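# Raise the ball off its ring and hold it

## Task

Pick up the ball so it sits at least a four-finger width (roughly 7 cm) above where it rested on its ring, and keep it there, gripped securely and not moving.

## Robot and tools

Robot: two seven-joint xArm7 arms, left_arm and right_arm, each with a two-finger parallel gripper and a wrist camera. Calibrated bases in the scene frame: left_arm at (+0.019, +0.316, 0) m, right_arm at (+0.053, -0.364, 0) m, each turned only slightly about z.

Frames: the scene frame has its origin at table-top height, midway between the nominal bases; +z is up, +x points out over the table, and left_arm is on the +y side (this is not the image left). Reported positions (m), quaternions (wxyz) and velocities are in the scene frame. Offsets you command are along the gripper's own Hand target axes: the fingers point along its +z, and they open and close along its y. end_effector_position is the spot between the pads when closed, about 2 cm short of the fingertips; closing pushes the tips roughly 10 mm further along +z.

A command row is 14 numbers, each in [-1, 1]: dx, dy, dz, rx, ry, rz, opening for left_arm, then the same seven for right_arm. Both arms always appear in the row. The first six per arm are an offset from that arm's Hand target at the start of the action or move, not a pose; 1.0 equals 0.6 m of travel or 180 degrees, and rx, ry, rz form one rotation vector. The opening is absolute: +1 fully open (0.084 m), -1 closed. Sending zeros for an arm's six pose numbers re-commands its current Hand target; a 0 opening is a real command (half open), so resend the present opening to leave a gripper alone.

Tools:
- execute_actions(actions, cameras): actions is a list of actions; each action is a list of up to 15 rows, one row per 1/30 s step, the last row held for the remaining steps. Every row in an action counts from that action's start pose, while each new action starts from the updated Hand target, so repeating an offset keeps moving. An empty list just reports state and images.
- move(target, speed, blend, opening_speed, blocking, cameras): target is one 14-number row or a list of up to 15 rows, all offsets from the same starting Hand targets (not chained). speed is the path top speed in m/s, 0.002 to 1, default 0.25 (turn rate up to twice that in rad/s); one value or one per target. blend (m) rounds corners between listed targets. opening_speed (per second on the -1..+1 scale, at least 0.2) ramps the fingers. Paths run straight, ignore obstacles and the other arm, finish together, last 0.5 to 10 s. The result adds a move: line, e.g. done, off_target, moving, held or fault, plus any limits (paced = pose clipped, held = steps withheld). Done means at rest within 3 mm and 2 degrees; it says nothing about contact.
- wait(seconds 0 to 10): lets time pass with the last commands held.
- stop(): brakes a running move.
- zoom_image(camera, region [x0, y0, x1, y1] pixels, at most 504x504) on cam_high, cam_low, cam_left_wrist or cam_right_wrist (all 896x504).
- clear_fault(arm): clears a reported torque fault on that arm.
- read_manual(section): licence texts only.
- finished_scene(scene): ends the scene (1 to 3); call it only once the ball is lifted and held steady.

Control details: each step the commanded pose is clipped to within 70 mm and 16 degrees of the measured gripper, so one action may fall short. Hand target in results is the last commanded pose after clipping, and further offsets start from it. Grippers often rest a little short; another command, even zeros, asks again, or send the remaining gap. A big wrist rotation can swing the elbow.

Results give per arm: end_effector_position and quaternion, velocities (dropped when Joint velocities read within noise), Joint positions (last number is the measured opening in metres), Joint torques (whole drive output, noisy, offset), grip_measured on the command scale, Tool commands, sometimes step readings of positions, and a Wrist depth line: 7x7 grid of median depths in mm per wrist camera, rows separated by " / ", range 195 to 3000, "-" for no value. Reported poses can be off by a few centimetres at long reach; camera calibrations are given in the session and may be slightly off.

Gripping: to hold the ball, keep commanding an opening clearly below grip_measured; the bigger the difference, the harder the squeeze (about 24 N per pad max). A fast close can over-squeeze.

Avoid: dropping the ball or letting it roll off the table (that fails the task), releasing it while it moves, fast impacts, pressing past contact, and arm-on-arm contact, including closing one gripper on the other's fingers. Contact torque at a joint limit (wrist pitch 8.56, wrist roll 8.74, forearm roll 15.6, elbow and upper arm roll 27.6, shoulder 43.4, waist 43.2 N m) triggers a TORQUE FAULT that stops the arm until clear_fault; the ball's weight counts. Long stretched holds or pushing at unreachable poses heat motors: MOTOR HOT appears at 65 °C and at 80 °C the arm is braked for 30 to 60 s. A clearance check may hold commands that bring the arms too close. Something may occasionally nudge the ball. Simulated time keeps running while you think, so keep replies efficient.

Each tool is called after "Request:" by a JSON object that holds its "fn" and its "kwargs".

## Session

Request:
{"fn": "execute_actions", "kwargs": {"actions": []}}

Scene clock: 0.00 s.
left_arm: end_effector_position=(+0.1172, +0.1989, +0.3614) grip_measured=+1.00 end_effector_quat_wxyz=(+0.007, -0.579, +0.814, +0.042) | right_arm: end_effector_position=(+0.4419, -0.1419, +0.1497) grip_measured=+1.00 end_effector_quat_wxyz=(+0.060, +0.905, -0.385, +0.172)
Joint positions: left_arm=[-1.187 -1.017 0.101 0.786 0.093 1.884 0.838 0.084] | right_arm=[0.447 -0.01 0.196 0.828 -0.493 0.836 1.802 0.084]
Joint velocities: within noise
Joint torques (N m): no reading
Wrist depth (mm): cam_left_wrist=[420 462 470 478 484 493 502 / 457 464 474 479 488 496 505 / 459 464 472 484 490 498 506 / 461 463 474 485 493 501 511 / 464 468 477 487 494 503 513 / 467 470 482 490 476 471 516 / 470 477 484 493 446 306 517] | cam_right_wrist=[1276 1264 1263 1272 354 353 351 / 1223 1216 1212 339 341 339 339 / 1168 1161 1161 323 325 323 321 / 1119 1112 313 312 311 310 308 / 1066 - 302 298 300 299 297 / 1036 287 289 288 287 286 285 / 279 280 279 277 276 276 274]
Hand target: left_arm +0.1172, +0.1989, +0.3614; +0.007, -0.579, +0.814, +0.042 | right_arm +0.4419, -0.1419, +0.1497; +0.060, +0.905, -0.385, +0.172
Tool commands: left_gripper/opening=+1.0 right_gripper/opening=+1.0
camera_calibration:
cam_left_wrist: T_world_to_cam=[[-0.940734, 0.33284, 0.0650872, 0.0559887], [0.335491, 0.941395, 0.0349323, -0.171742], [-0.0496459, 0.0546982, -0.997268, 0.484269], [0, 0, 0, 1]] pos_world=[0.134331, 0.116554, 0.485302]
cam_right_wrist: T_world_to_cam=[[-0.716892, -0.696591, -0.0287526, 0.253755], [-0.64858, 0.681475, -0.339022, 0.495734], [0.255754, -0.224394, -0.940339, 0.129384], [0, 0, 0, 1]] pos_world=[0.470348, -0.132034, 0.297026]

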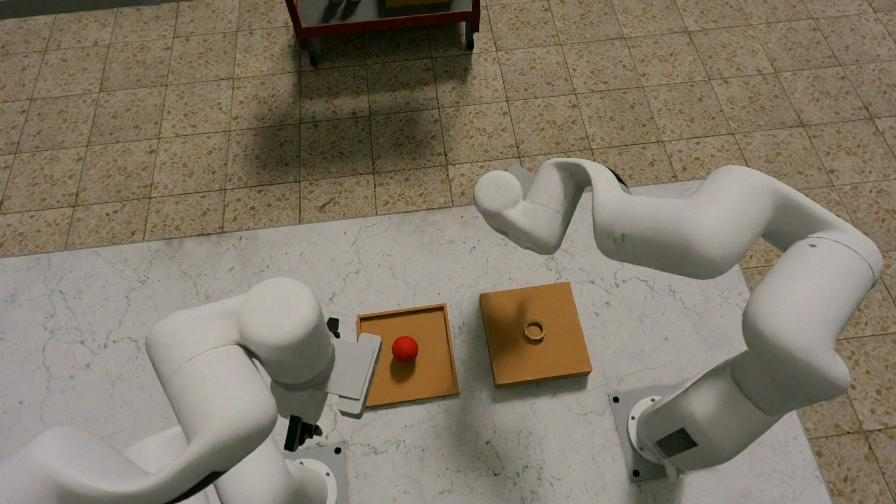

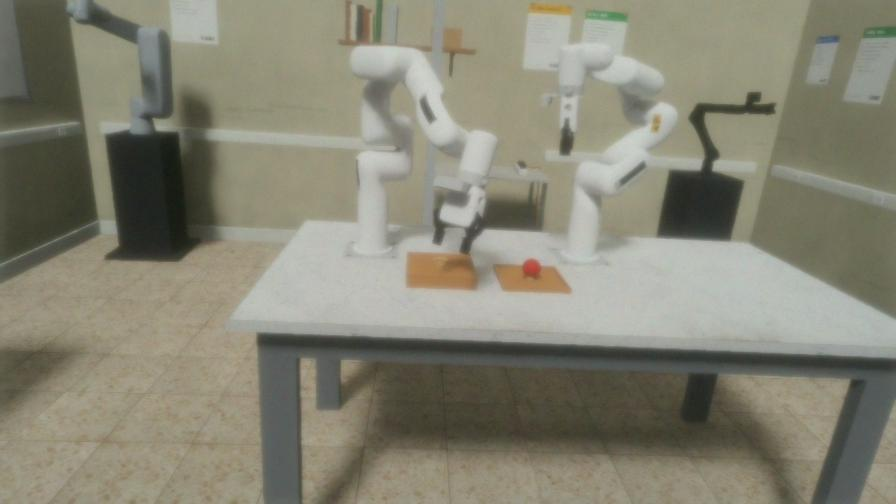

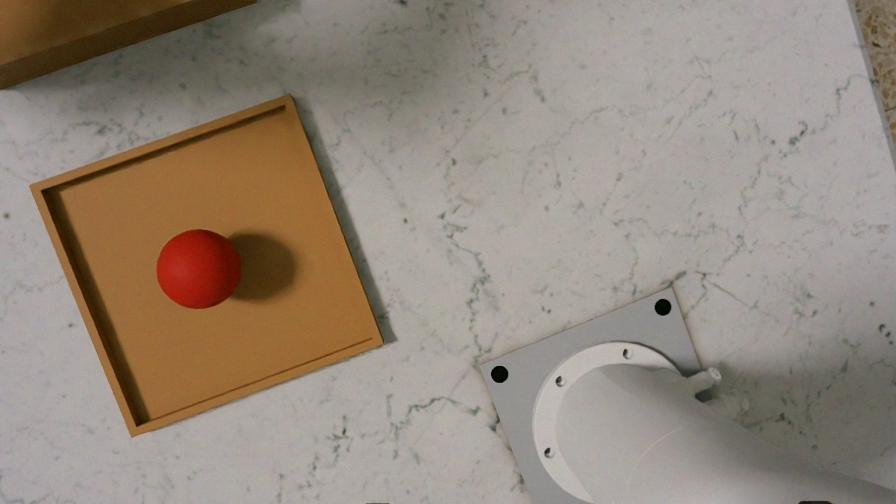

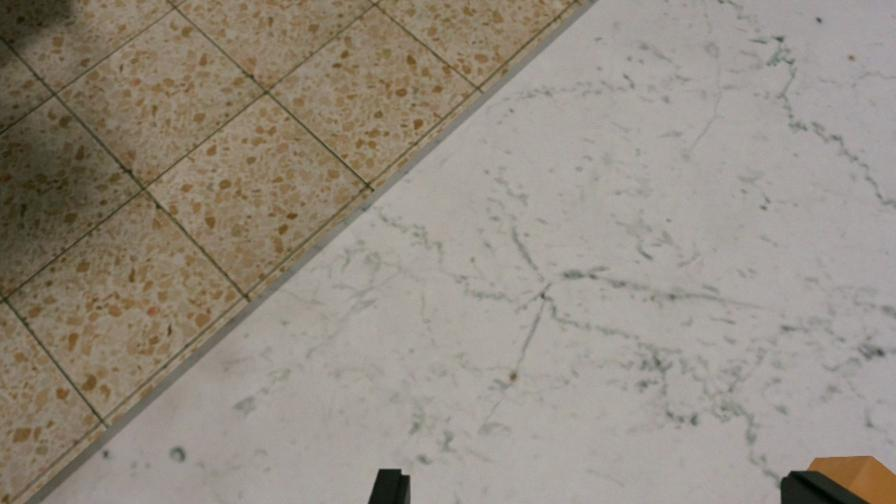

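Request:
{"fn": "move", "kwargs": {"target": [0.0950,-0.3127,0.3789,0.01916,0.0191,0,1, 0,0,0,0,0,0,1], "speed": 0.3, "cameras": ["cam_left_wrist", "cam_high"]}}

Scene clock: 3.67 s.
left_arm: end_effector_position=(+0.2670, +0.1011, +0.1203) grip_measured=+1.00 end_effector_quat_wxyz=(+0.000, -0.579, +0.815, +0.000) | right_arm: end_effector_position=(+0.4419, -0.1419, +0.1497) grip_measured=+1.00 end_effector_quat_wxyz=(+0.060, +0.905, -0.385, +0.172)
Joint positions: left_arm=[-1.224 -0.361 0.476 0.458 0.228 0.795 1.015 0.084] | right_arm=[0.447 -0.01 0.196 0.828 -0.493 0.836 1.802 0.084]
Joint velocities: within noise
Joint torques (N m): left_arm=[-6.95 -2.84 0.21 17.95 -2.86 -2.34 1.6] | right_arm=[-0.03 -15.38 0.13 12.17 -0.11 -1.22 -0.04]
Wrist depth (mm): cam_left_wrist=[208 208 236 249 250 251 252 / 246 247 248 249 249 251 251 / 247 247 248 249 247 247 251 / 247 247 245 246 247 247 251 / 246 246 245 246 246 247 251 / 246 247 245 246 246 247 251 / 246 247 245 245 - 247 251] | cam_right_wrist=[1272 1282 1272 1264 354 353 352 / 1225 1228 1219 338 340 339 338 / 1161 1166 1161 323 325 323 322 / 1121 1115 313 311 310 309 308 / 1079 - 302 299 300 299 297 / 1028 288 290 288 287 286 284 / 279 279 278 277 276 275 274]
Hand target: left_arm +0.2670, +0.1011, +0.1203; +0.000, -0.579, +0.815, +0.000 | right_arm +0.4419, -0.1419, +0.1497; +0.060, +0.905, -0.385, +0.172
Off the commanded pose: left_arm 0.000 m, 0 deg | right_arm 0.000 m, 0 deg.
move: done; limits=paced
camera_calibration:
cam_left_wrist: T_world_to_cam=[[-0.942037, 0.335478, 0.00453169, 0.25245], [0.335274, 0.941798, -0.0246603, -0.114397], [-0.0125409, -0.0217116, -0.999686, 0.254789], [0, 0, 0, 1]] pos_world=[0.279367, 0.0285788, 0.250744]
Images, in order (width x height): cam_high 896x504, cam_left_wrist 896x504.

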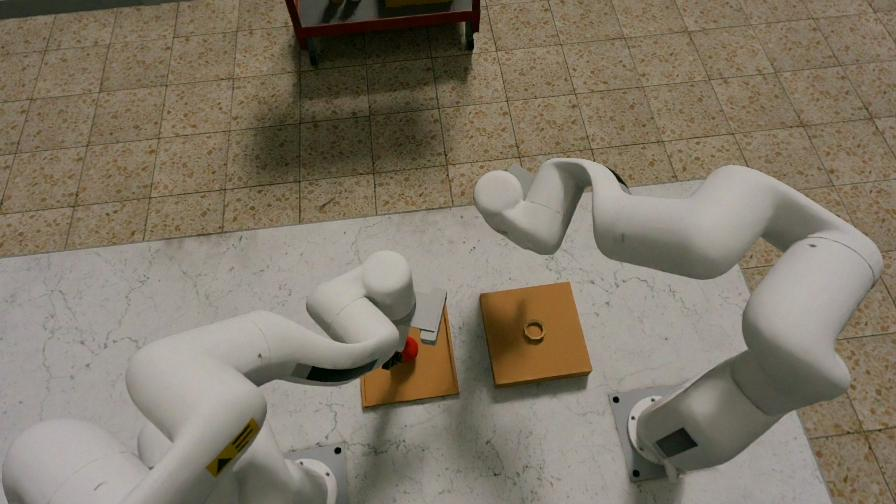

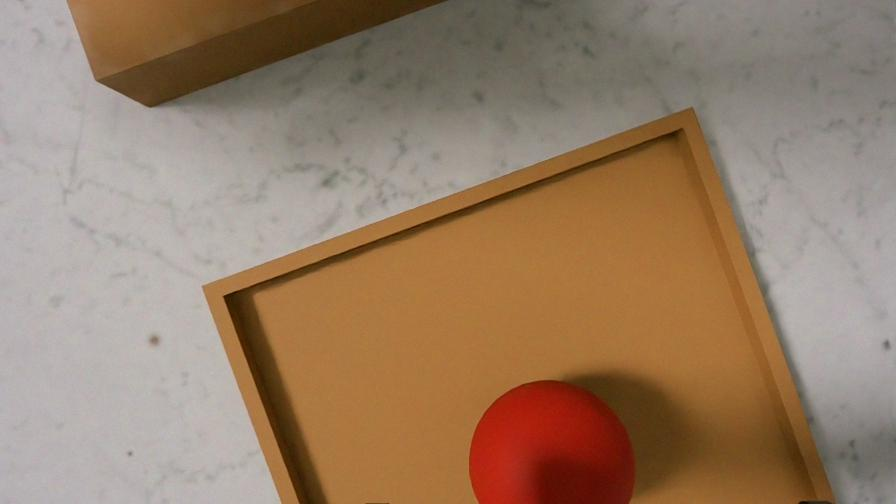

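Request:
{"fn": "zoom_image", "kwargs": {"camera": "cam_left_wrist", "region": [330, 424, 430, 504]}}

Request:
{"fn": "zoom_image", "kwargs": {"camera": "cam_left_wrist", "region": [770, 424, 870, 504]}}

Scaled by 5.040 from the camera's 896x504 image, which has a finer 1280x720 frame.

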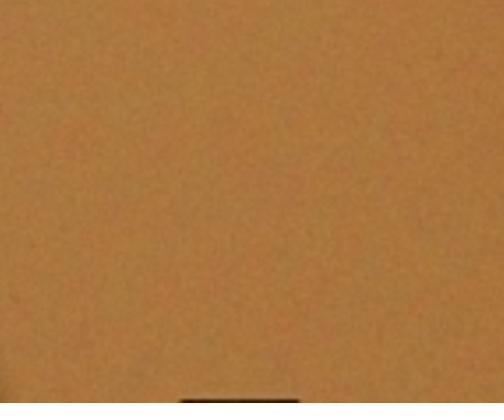

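Scaled by 5.040 from the camera's 896x504 image, which has a finer 1280x720 frame.

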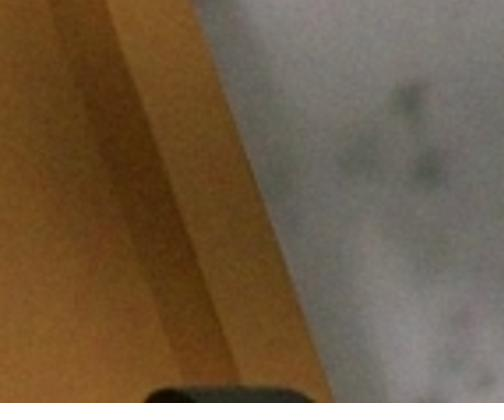

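Request:
{"fn": "move", "kwargs": {"target": [[0.0033,0.0053,0.135,0,0,0,1, 0,0,0,0,0,0,1],[0.0033,0.0053,0.135,0,0,0,-1, 0,0,0,0,0,0,1]], "speed": 0.14, "opening_speed": 1.5, "cameras": ["cam_left_wrist", "cam_low"]}}

Scene clock: 7.77 s.
left_arm: end_effector_position=(+0.2634, +0.1002, +0.0393) grip_measured=+0.20 end_effector_quat_wxyz=(+0.000, -0.579, +0.815, +0.000) | right_arm: end_effector_position=(+0.4419, -0.1419, +0.1497) grip_measured=+1.00 end_effector_quat_wxyz=(+0.060, +0.905, -0.385, +0.172)
Joint positions: left_arm=[-1.28 -0.094 0.532 0.379 0.106 0.461 1.105 0.052] | right_arm=[0.447 -0.01 0.196 0.828 -0.493 0.836 1.802 0.084]
Joint velocities: within noise
Joint torques (N m): left_arm=[-6.59 -4.84 1.11 7.74 -2.38 -1.09 1.43] | right_arm=[0.23 -15.38 0.13 12.23 -0.23 -1.2 0.04]
Wrist depth (mm): cam_left_wrist=[- - - - - - - / - - - - - - - / - - - - - - - / - - - - - - - / - - - - - - - / - - - - - - - / - - - - - - -] | cam_right_wrist=[1274 1284 1274 1260 355 354 352 / 1221 1225 1224 340 341 340 338 / 1170 1165 1170 323 324 323 322 / 1119 1113 312 311 311 309 308 / 1074 - 302 298 300 299 298 / 1031 288 290 288 287 286 285 / 280 279 278 277 276 275 274]
Hand target: left_arm +0.2634, +0.1003, +0.0393; +0.000, -0.579, +0.815, +0.000 | right_arm +0.4419, -0.1419, +0.1497; +0.060, +0.905, -0.385, +0.172
Off the commanded pose: left_arm 0.000 m, 0 deg | right_arm 0.000 m, 0 deg.
move: done
camera_calibration:
cam_left_wrist: T_world_to_cam=[[-0.94207, 0.335387, 0.00440528, 0.249761], [0.335186, 0.941828, -0.0247205, -0.114306], [-0.0124399, -0.0218118, -0.999685, 0.173725], [0, 0, 0, 1]] pos_world=[0.275767, 0.0276791, 0.169744]
Images, in order (width x height): cam_low 896x504, cam_left_wrist 896x504.

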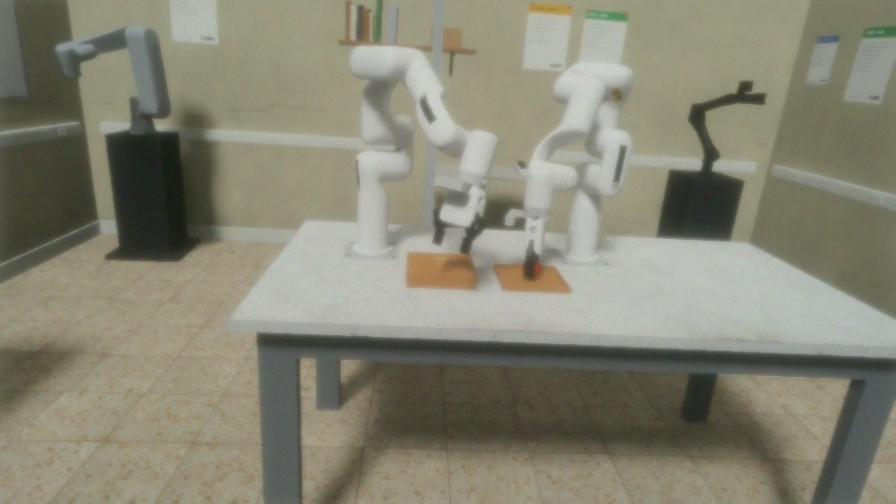

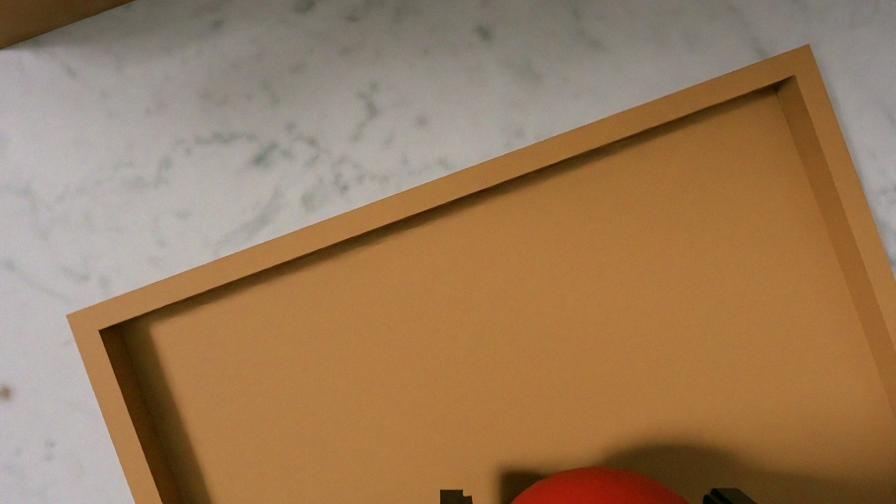

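Request:
{"fn": "move", "kwargs": {"target": [0,0,-0.2,0,0,0,-1, 0,0,0,0,0,0,1], "speed": 0.14, "cameras": ["cam_left_wrist", "cam_low"]}}

Scene clock: 9.30 s.
left_arm: end_effector_position=(+0.2633, +0.1003, +0.1592) grip_measured=+0.20 end_effector_quat_wxyz=(+0.000, -0.579, +0.815, +0.000) | right_arm: end_effector_position=(+0.4419, -0.1419, +0.1497) grip_measured=+1.00 end_effector_quat_wxyz=(+0.060, +0.905, -0.385, +0.172)
Joint positions: left_arm=[-1.228 -0.457 0.447 0.512 0.238 0.943 0.988 0.052] | right_arm=[0.447 -0.01 0.196 0.828 -0.493 0.836 1.802 0.084]
Joint velocities: within noise
Joint torques (N m): left_arm=[6.49 -11 -3.56 19.21 2.59 0.01 -1.49] | right_arm=[0.04 -15.47 0.19 12.3 -0.24 -1.24 -0.01]
Wrist depth (mm): cam_left_wrist=[285 247 249 273 290 292 293 / 285 249 288 289 291 292 293 / 284 286 287 288 287 291 293 / 284 285 286 285 287 291 291 / 284 285 283 284 286 290 292 / 283 285 283 284 285 286 291 / 282 284 283 284 285 286 291] | cam_right_wrist=[1275 1271 1265 1259 355 354 351 / 1227 1229 1220 339 341 339 338 / 1158 1178 1164 323 325 324 322 / 1119 1108 312 311 310 309 308 / 1077 - 302 298 300 299 298 / 1037 288 290 289 287 286 285 / 279 279 278 277 276 276 274]
Hand target: left_arm +0.2633, +0.1003, +0.1593; +0.000, -0.579, +0.815, +0.000 | right_arm +0.4419, -0.1419, +0.1497; +0.060, +0.905, -0.385, +0.172
Off the commanded pose: left_arm 0.000 m, 0 deg | right_arm 0.000 m, 0 deg.
move: done
camera_calibration:
cam_left_wrist: T_world_to_cam=[[-0.942069, 0.335389, 0.00453301, 0.249161], [0.335185, 0.94183, -0.0246598, -0.111454], [-0.0125399, -0.0217118, -0.999686, 0.293614], [0, 0, 0, 1]] pos_world=[0.275767, 0.0277792, 0.289644]
Images, in order (width x height): cam_low 896x504, cam_left_wrist 896x504.

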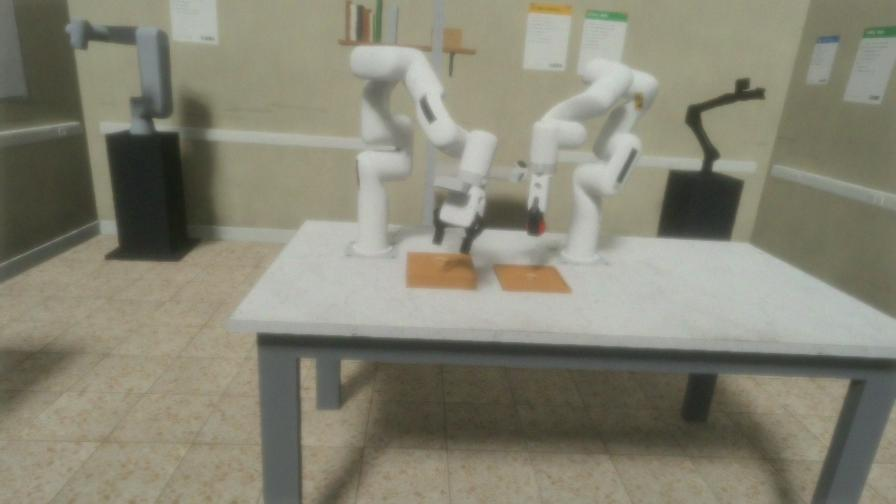

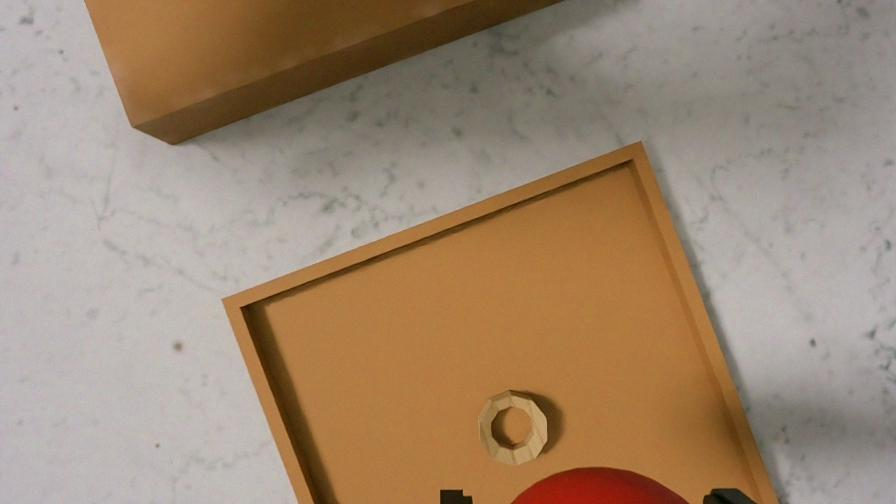

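Request:
{"fn": "wait", "kwargs": {"seconds": 1, "cameras": []}}

Request:
{"fn": "finished_scene", "kwargs": {"scene": 2}}

Scene clock: 10.50 s.
left_arm: end_effector_position=(+0.2633, +0.1003, +0.1593) grip_measured=+0.20 end_effector_quat_wxyz=(+0.000, -0.579, +0.815, +0.000) | right_arm: end_effector_position=(+0.4419, -0.1419, +0.1497) grip_measured=+1.00 end_effector_quat_wxyz=(+0.060, +0.905, -0.385, +0.172)
Joint positions: left_arm=[-1.228 -0.457 0.447 0.512 0.238 0.943 0.988 0.052] | right_arm=[0.447 -0.01 0.196 0.828 -0.493 0.836 1.802 0.084]
Joint velocities: within noise
Joint torques (N m): left_arm=[6.6 -10.83 -3.57 19.11 2.49 -0.08 -1.51] | right_arm=[-0.04 -15.43 0.03 12.22 -0.31 -1.27 0.04]
Wrist depth (mm): cam_left_wrist=[285 247 249 273 291 293 294 / 285 249 288 289 291 292 293 / 285 286 287 289 287 291 293 / 284 286 286 285 287 291 292 / 284 284 283 285 286 291 292 / 283 285 283 284 286 287 292 / 283 284 283 284 285 286 290] | cam_right_wrist=[1275 1274 1265 1256 355 353 352 / 1212 1222 1218 338 340 340 338 / 1175 1160 1165 323 325 324 322 / 1117 1111 312 312 310 309 308 / 1080 - 302 299 300 298 298 / 1031 288 289 288 287 286 286 / 279 279 278 277 276 276 274]
Hand target: left_arm +0.2633, +0.1003, +0.1593; +0.000, -0.579, +0.815, +0.000 | right_arm +0.4419, -0.1419, +0.1497; +0.060, +0.905, -0.385, +0.172
Tool commands: left_gripper/opening=-1.0 right_gripper/opening=+1.0
Off the commanded pose: left_arm 0.000 m, 0 deg | right_arm 0.000 m, 0 deg.
wait: 1.00 s; at rest from the start
No camera images: "cameras" was empty.

The scene is finished: the task was done.


## Next scene

The same job, from a new start.

Request:
{"fn": "execute_actions", "kwargs": {"actions": []}}

Scene clock: 0.00 s.
left_arm: end_effector_position=(+0.4009, +0.2257, +0.3029) grip_measured=+1.00 end_effector_quat_wxyz=(-0.528, +0.057, +0.816, -0.229) | right_arm: end_effector_position=(+0.2381, -0.0743, +0.1892) grip_measured=+1.00 end_effector_quat_wxyz=(-0.203, -0.217, +0.708, -0.640)
Joint positions: left_arm=[-0.289 0.704 0.436 1.994 -0.585 2.547 -2.975 0.084] | right_arm=[1.057 0.796 0.26 1.685 -0.459 2.379 -2.356 0.084]
Joint velocities: within noise
Joint torques (N m): no reading
Wrist depth (mm): cam_left_wrist=[2904 2933 2775 217 321 324 323 / 318 2959 2846 2796 458 406 391 / 298 294 - 2901 2884 436 2203 / 310 264 236 265 2434 455 644 / 563 250 234 228 327 504 487 / 635 - 243 231 293 598 493 / 620 959 319 295 286 529 478] | cam_right_wrist=[2392 2423 2460 371 381 2620 617 / 2462 2466 2494 402 379 380 549 / 2455 2442 2558 2519 411 386 397 / 2450 2491 2547 2083 2568 419 391 / 2476 2487 2571 2584 2139 518 386 / 2447 2547 2565 2601 608 450 350 / 2477 2545 2604 2443 555 411 315]
Hand target: left_arm +0.4009, +0.2257, +0.3029; -0.528, +0.057, +0.816, -0.229 | right_arm +0.2381, -0.0743, +0.1892; -0.203, -0.217, +0.708, -0.640
Tool commands: left_gripper/opening=+1.0 right_gripper/opening=+1.0
camera_calibration:
cam_left_wrist: T_world_to_cam=[[-0.141648, 0.888205, -0.437067, 0.0241501], [0.415568, -0.347376, -0.840615, 0.233846], [-0.898465, -0.300702, -0.319904, 0.653863], [0, 0, 0, 1]] pos_world=[0.493715, 0.2564, 0.416303]
cam_right_wrist: T_world_to_cam=[[-0.567777, 0.0810542, -0.819182, 0.327686], [0.823133, 0.0667331, -0.563913, -0.0227498], [0.00895901, -0.994473, -0.104608, 0.0772232], [0, 0, 0, 1]] pos_world=[0.204087, 0.0517542, 0.263684]

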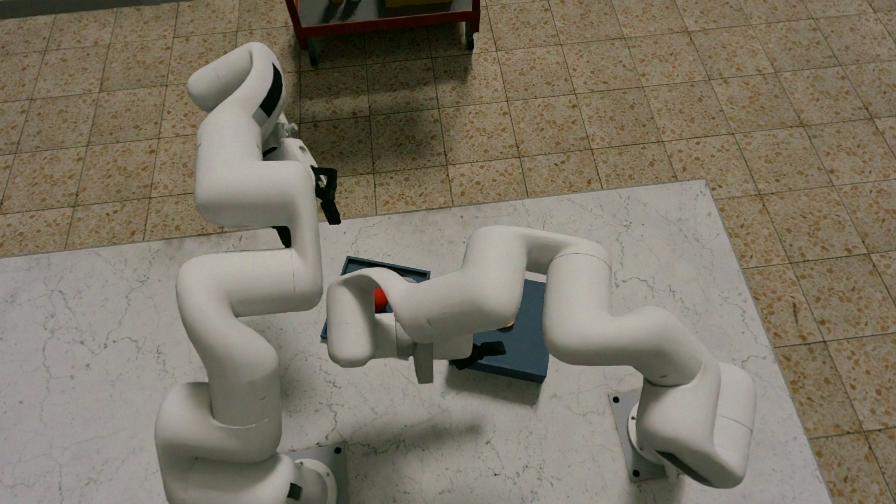

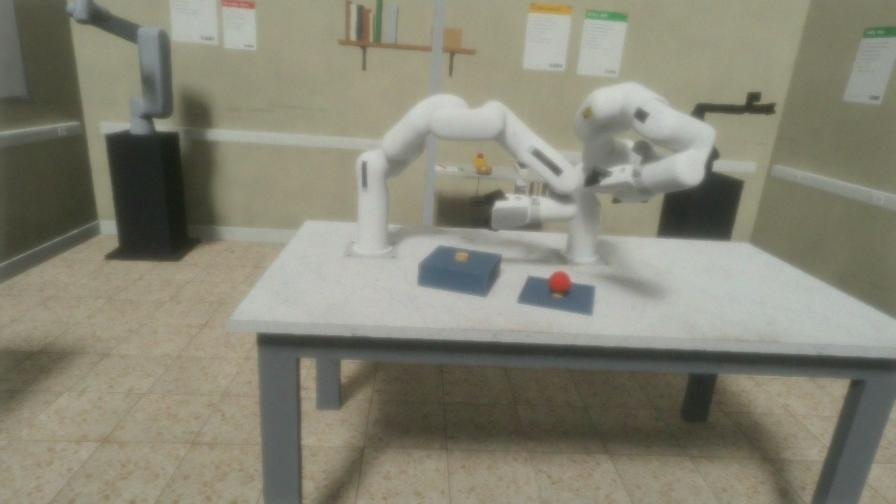

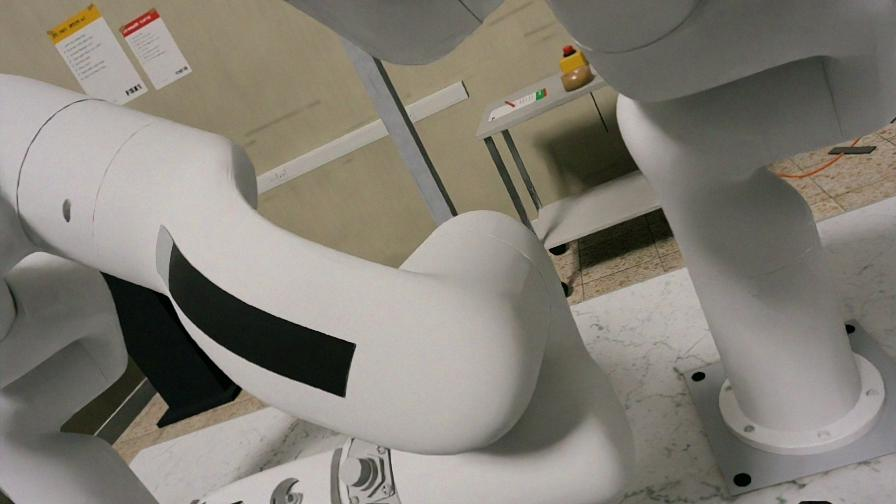

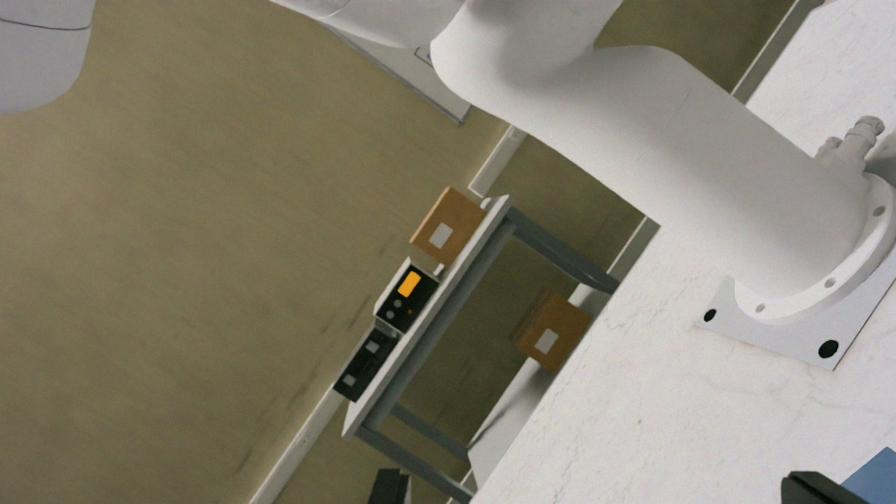

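Request:
{"fn": "zoom_image", "kwargs": {"camera": "cam_high", "region": [300, 230, 560, 400]}}

Request:
{"fn": "zoom_image", "kwargs": {"camera": "cam_low", "region": [400, 80, 720, 330]}}

Scaled by 1.938 from the camera's 896x504 image, which has a finer 1280x720 frame.

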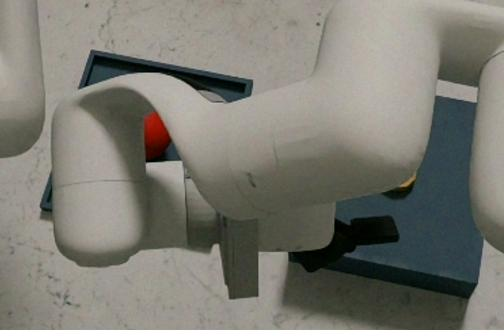

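Scaled by 1.575 from the camera's 896x504 image, which has a finer 1280x720 frame.

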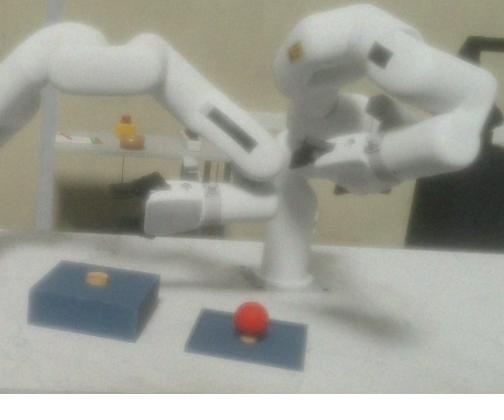

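Request:
{"fn": "move", "kwargs": {"target": [-0.2407,0.0171,0.1623,-0.1799,-0.3463,0,1, 0.0111,-0.0202,0.2320,0,0,0,1], "speed": 0.38, "cameras": ["cam_left_wrist", "cam_high"]}}

Scene clock: 6.13 s.
left_arm: end_effector_position=(+0.3759, +0.1560, +0.1449) grip_measured=+1.00 end_effector_quat_wxyz=(+0.000, +0.070, +0.998, +0.000) | right_arm: end_effector_position=(+0.2382, -0.2141, +0.1894) grip_measured=+1.00 end_effector_quat_wxyz=(-0.203, -0.217, +0.708, -0.640)
Joint positions: left_arm=[-0.821 -0.164 0.35 0.695 0.075 0.852 -3.483 0.084] | right_arm=[0.893 0.414 0.267 1.043 -0.478 2.099 -2.357 0.084]
Joint velocities: within noise
Joint torques (N m): left_arm=[7 -14.89 -2.08 11.35 2.74 -2.14 -1.48] | right_arm=[-4.4 -23.44 -3.19 6.46 -2.03 0.27 -1.14]
Wrist depth (mm): cam_left_wrist=[279 279 279 279 279 279 279 / 278 277 278 278 278 278 278 / 224 276 277 276 277 277 277 / 233 275 275 273 273 272 276 / 239 274 272 272 272 272 275 / 249 274 271 271 271 271 274 / 256 273 270 269 210 270 274] | cam_right_wrist=[2314 2309 2363 - 251 241 238 / 2298 2348 2376 2403 272 255 242 / 2283 2343 2357 2409 2474 281 256 / 2350 2362 2393 2001 2473 563 277 / 2362 2402 2430 1948 2061 504 392 / 2315 2413 2428 2541 2034 451 351 / 2394 2387 2487 2292 524 412 321]
Hand target: left_arm +0.3759, +0.1561, +0.1448; +0.000, +0.070, +0.998, +0.000 | right_arm +0.2382, -0.2141, +0.1894; -0.203, -0.217, +0.708, -0.640
Off the commanded pose: left_arm 0.000 m, 0 deg | right_arm 0.000 m, 0 deg.
move: done
camera_calibration:
cam_left_wrist: T_world_to_cam=[[0.145691, 0.989314, 0.00563473, -0.174565], [0.989047, -0.145511, -0.0247516, -0.278064], [-0.0236672, 0.00917911, -0.999678, 0.28123], [0, 0, 0, 1]] pos_world=[0.307107, 0.129657, 0.27524]
Images, in order (width x height): cam_high 896x504, cam_left_wrist 896x504.

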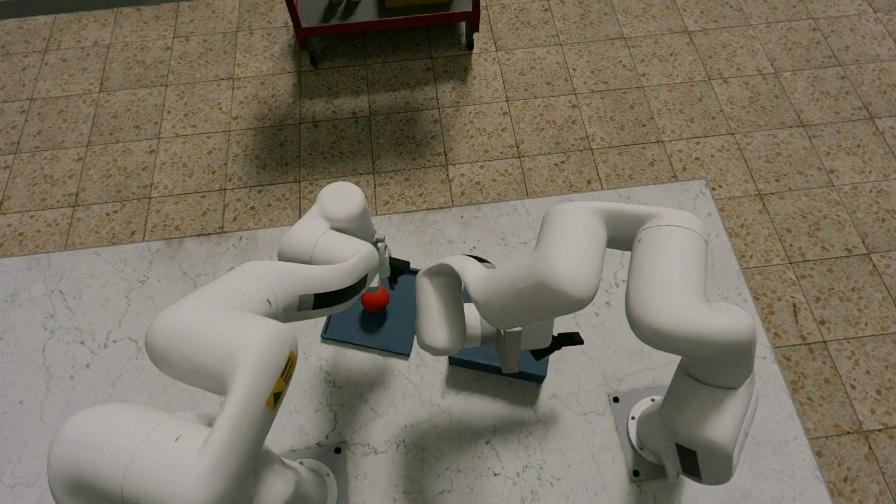

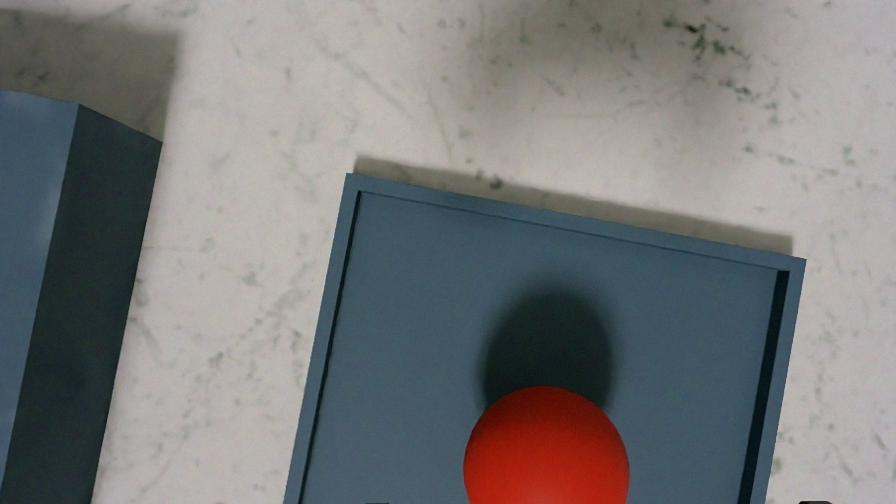

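Request:
{"fn": "move", "kwargs": {"target": [[-0.0092,0.0055,0.1733,0,0,0,1, 0,0,0,0,0,0,1],[-0.0092,0.0055,0.1733,0,0,0,-1, 0,0,0,0,0,0,1],[-0.0092,0.0055,-0.0267,0,0,0,-1, 0,0,0,0,0,0,1]], "speed": [0.15,0.15,0.13], "opening_speed": 1.5, "cameras": ["cam_left_wrist", "cam_low"]}}

Scene clock: 11.83 s.
left_arm: end_effector_position=(+0.3818, +0.1585, +0.1608) grip_measured=+0.32 end_effector_quat_wxyz=(+0.000, +0.070, +0.998, +0.000) | right_arm: end_effector_position=(+0.2382, -0.2141, +0.1894) grip_measured=+1.00 end_effector_quat_wxyz=(-0.203, -0.217, +0.708, -0.640)
Joint positions: left_arm=[-0.822 -0.178 0.359 0.734 0.08 0.903 -3.476 0.058] | right_arm=[0.893 0.414 0.267 1.043 -0.478 2.099 -2.357 0.084]
Joint velocities: within noise
Joint torques (N m): left_arm=[6.73 -15.53 -2.12 19.03 2.53 0.01 -1.53] | right_arm=[-4.11 -23.32 -2.37 6.53 -2.05 0.19 -1.05]
Wrist depth (mm): cam_left_wrist=[294 295 294 295 295 295 295 / 229 293 294 293 293 293 294 / 229 292 292 292 293 293 293 / 228 291 289 288 289 288 292 / 246 291 287 287 288 287 291 / 256 289 287 286 286 287 290 / 263 289 286 286 286 286 289] | cam_right_wrist=[2284 2327 2333 - 251 241 238 / 2299 2307 2362 2413 271 254 242 / 2300 2350 2395 2401 2447 281 256 / 2322 2348 2405 1977 2489 563 277 / 2311 2404 2412 1911 2076 503 393 / 2366 2418 2414 2464 1994 451 351 / 2340 2409 2435 2301 524 412 321]
Hand target: left_arm +0.3818, +0.1585, +0.1609; +0.000, +0.070, +0.998, +0.000 | right_arm +0.2382, -0.2141, +0.1894; -0.203, -0.217, +0.708, -0.640
Off the commanded pose: left_arm 0.000 m, 0 deg | right_arm 0.000 m, 0 deg.
move: done
camera_calibration:
cam_left_wrist: T_world_to_cam=[[0.145595, 0.989328, 0.0057496, -0.177909], [0.989064, -0.145412, -0.0246666, -0.283297], [-0.0235673, 0.00927806, -0.999679, 0.2973], [0, 0, 0, 1]] pos_world=[0.313108, 0.132057, 0.29124]
Images, in order (width x height): cam_low 896x504, cam_left_wrist 896x504.

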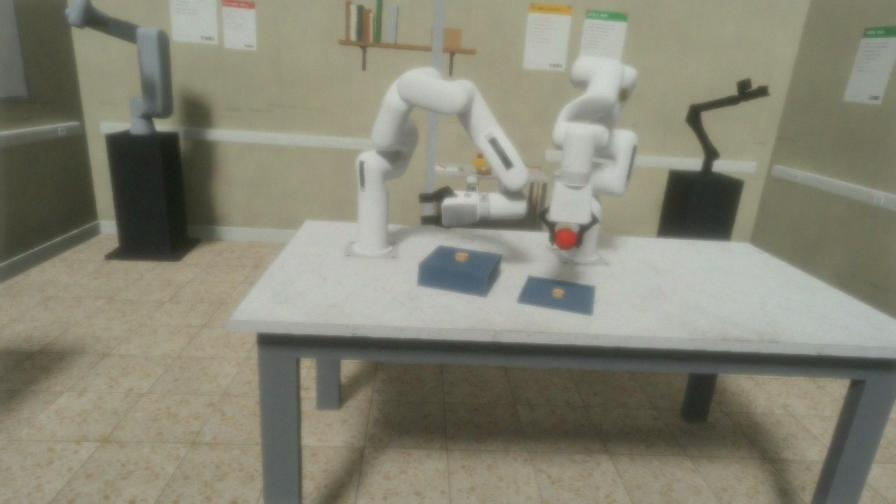

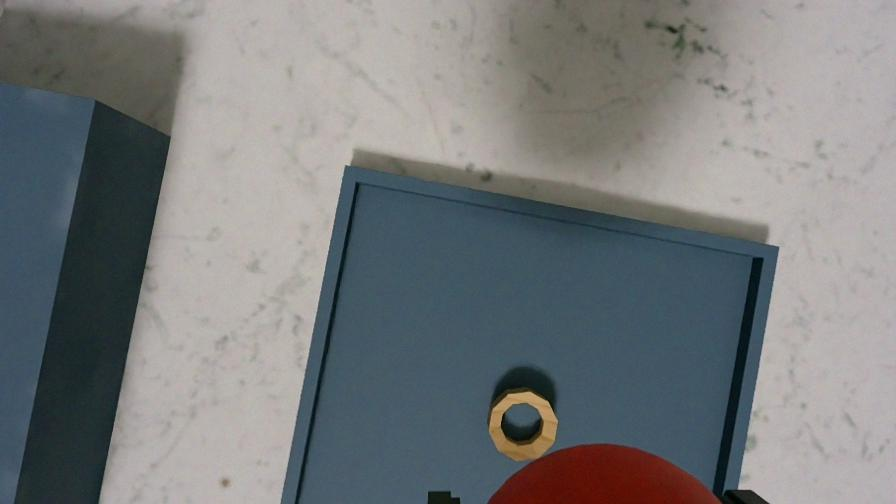

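Request:
{"fn": "wait", "kwargs": {"seconds": 1, "cameras": []}}

Request:
{"fn": "finished_scene", "kwargs": {"scene": 3}}

Scene clock: 12.93 s.
left_arm: end_effector_position=(+0.3818, +0.1585, +0.1609) grip_measured=+0.32 end_effector_quat_wxyz=(+0.000, +0.070, +0.998, +0.000) | right_arm: end_effector_position=(+0.2382, -0.2141, +0.1894) grip_measured=+1.00 end_effector_quat_wxyz=(-0.203, -0.217, +0.708, -0.640)
Joint positions: left_arm=[-0.822 -0.178 0.359 0.734 0.08 0.903 -3.476 0.058] | right_arm=[0.893 0.414 0.267 1.043 -0.478 2.099 -2.357 0.084]
Joint velocities: within noise
Joint torques (N m): left_arm=[6.32 -15.3 -2.32 19.06 2.56 0 -1.47] | right_arm=[-3.84 -23.26 -2.17 6.42 -2.08 0.21 -1.15]
Wrist depth (mm): cam_left_wrist=[295 294 295 295 295 295 295 / 229 294 294 294 294 294 294 / 229 292 293 293 293 293 293 / 228 291 289 289 289 288 292 / 238 290 288 288 288 288 291 / 256 290 287 286 287 287 290 / 264 289 285 286 286 286 289] | cam_right_wrist=[2277 2315 2351 - 251 242 238 / 2290 2330 2383 2405 271 254 243 / 2303 2331 2406 2431 2468 281 256 / 2347 2352 2391 1970 2480 562 277 / 2326 2409 2414 1917 2058 504 392 / 2379 2402 2444 2498 2011 452 351 / 2321 2414 2452 2311 525 411 321]
Hand target: left_arm +0.3818, +0.1585, +0.1609; +0.000, +0.070, +0.998, +0.000 | right_arm +0.2382, -0.2141, +0.1894; -0.203, -0.217, +0.708, -0.640
Tool commands: left_gripper/opening=-1.0 right_gripper/opening=+1.0
Off the commanded pose: left_arm 0.000 m, 0 deg | right_arm 0.000 m, 0 deg.
wait: 1.00 s; at rest by 0.07 s
No camera images: "cameras" was empty.

The scene is finished: the task was done.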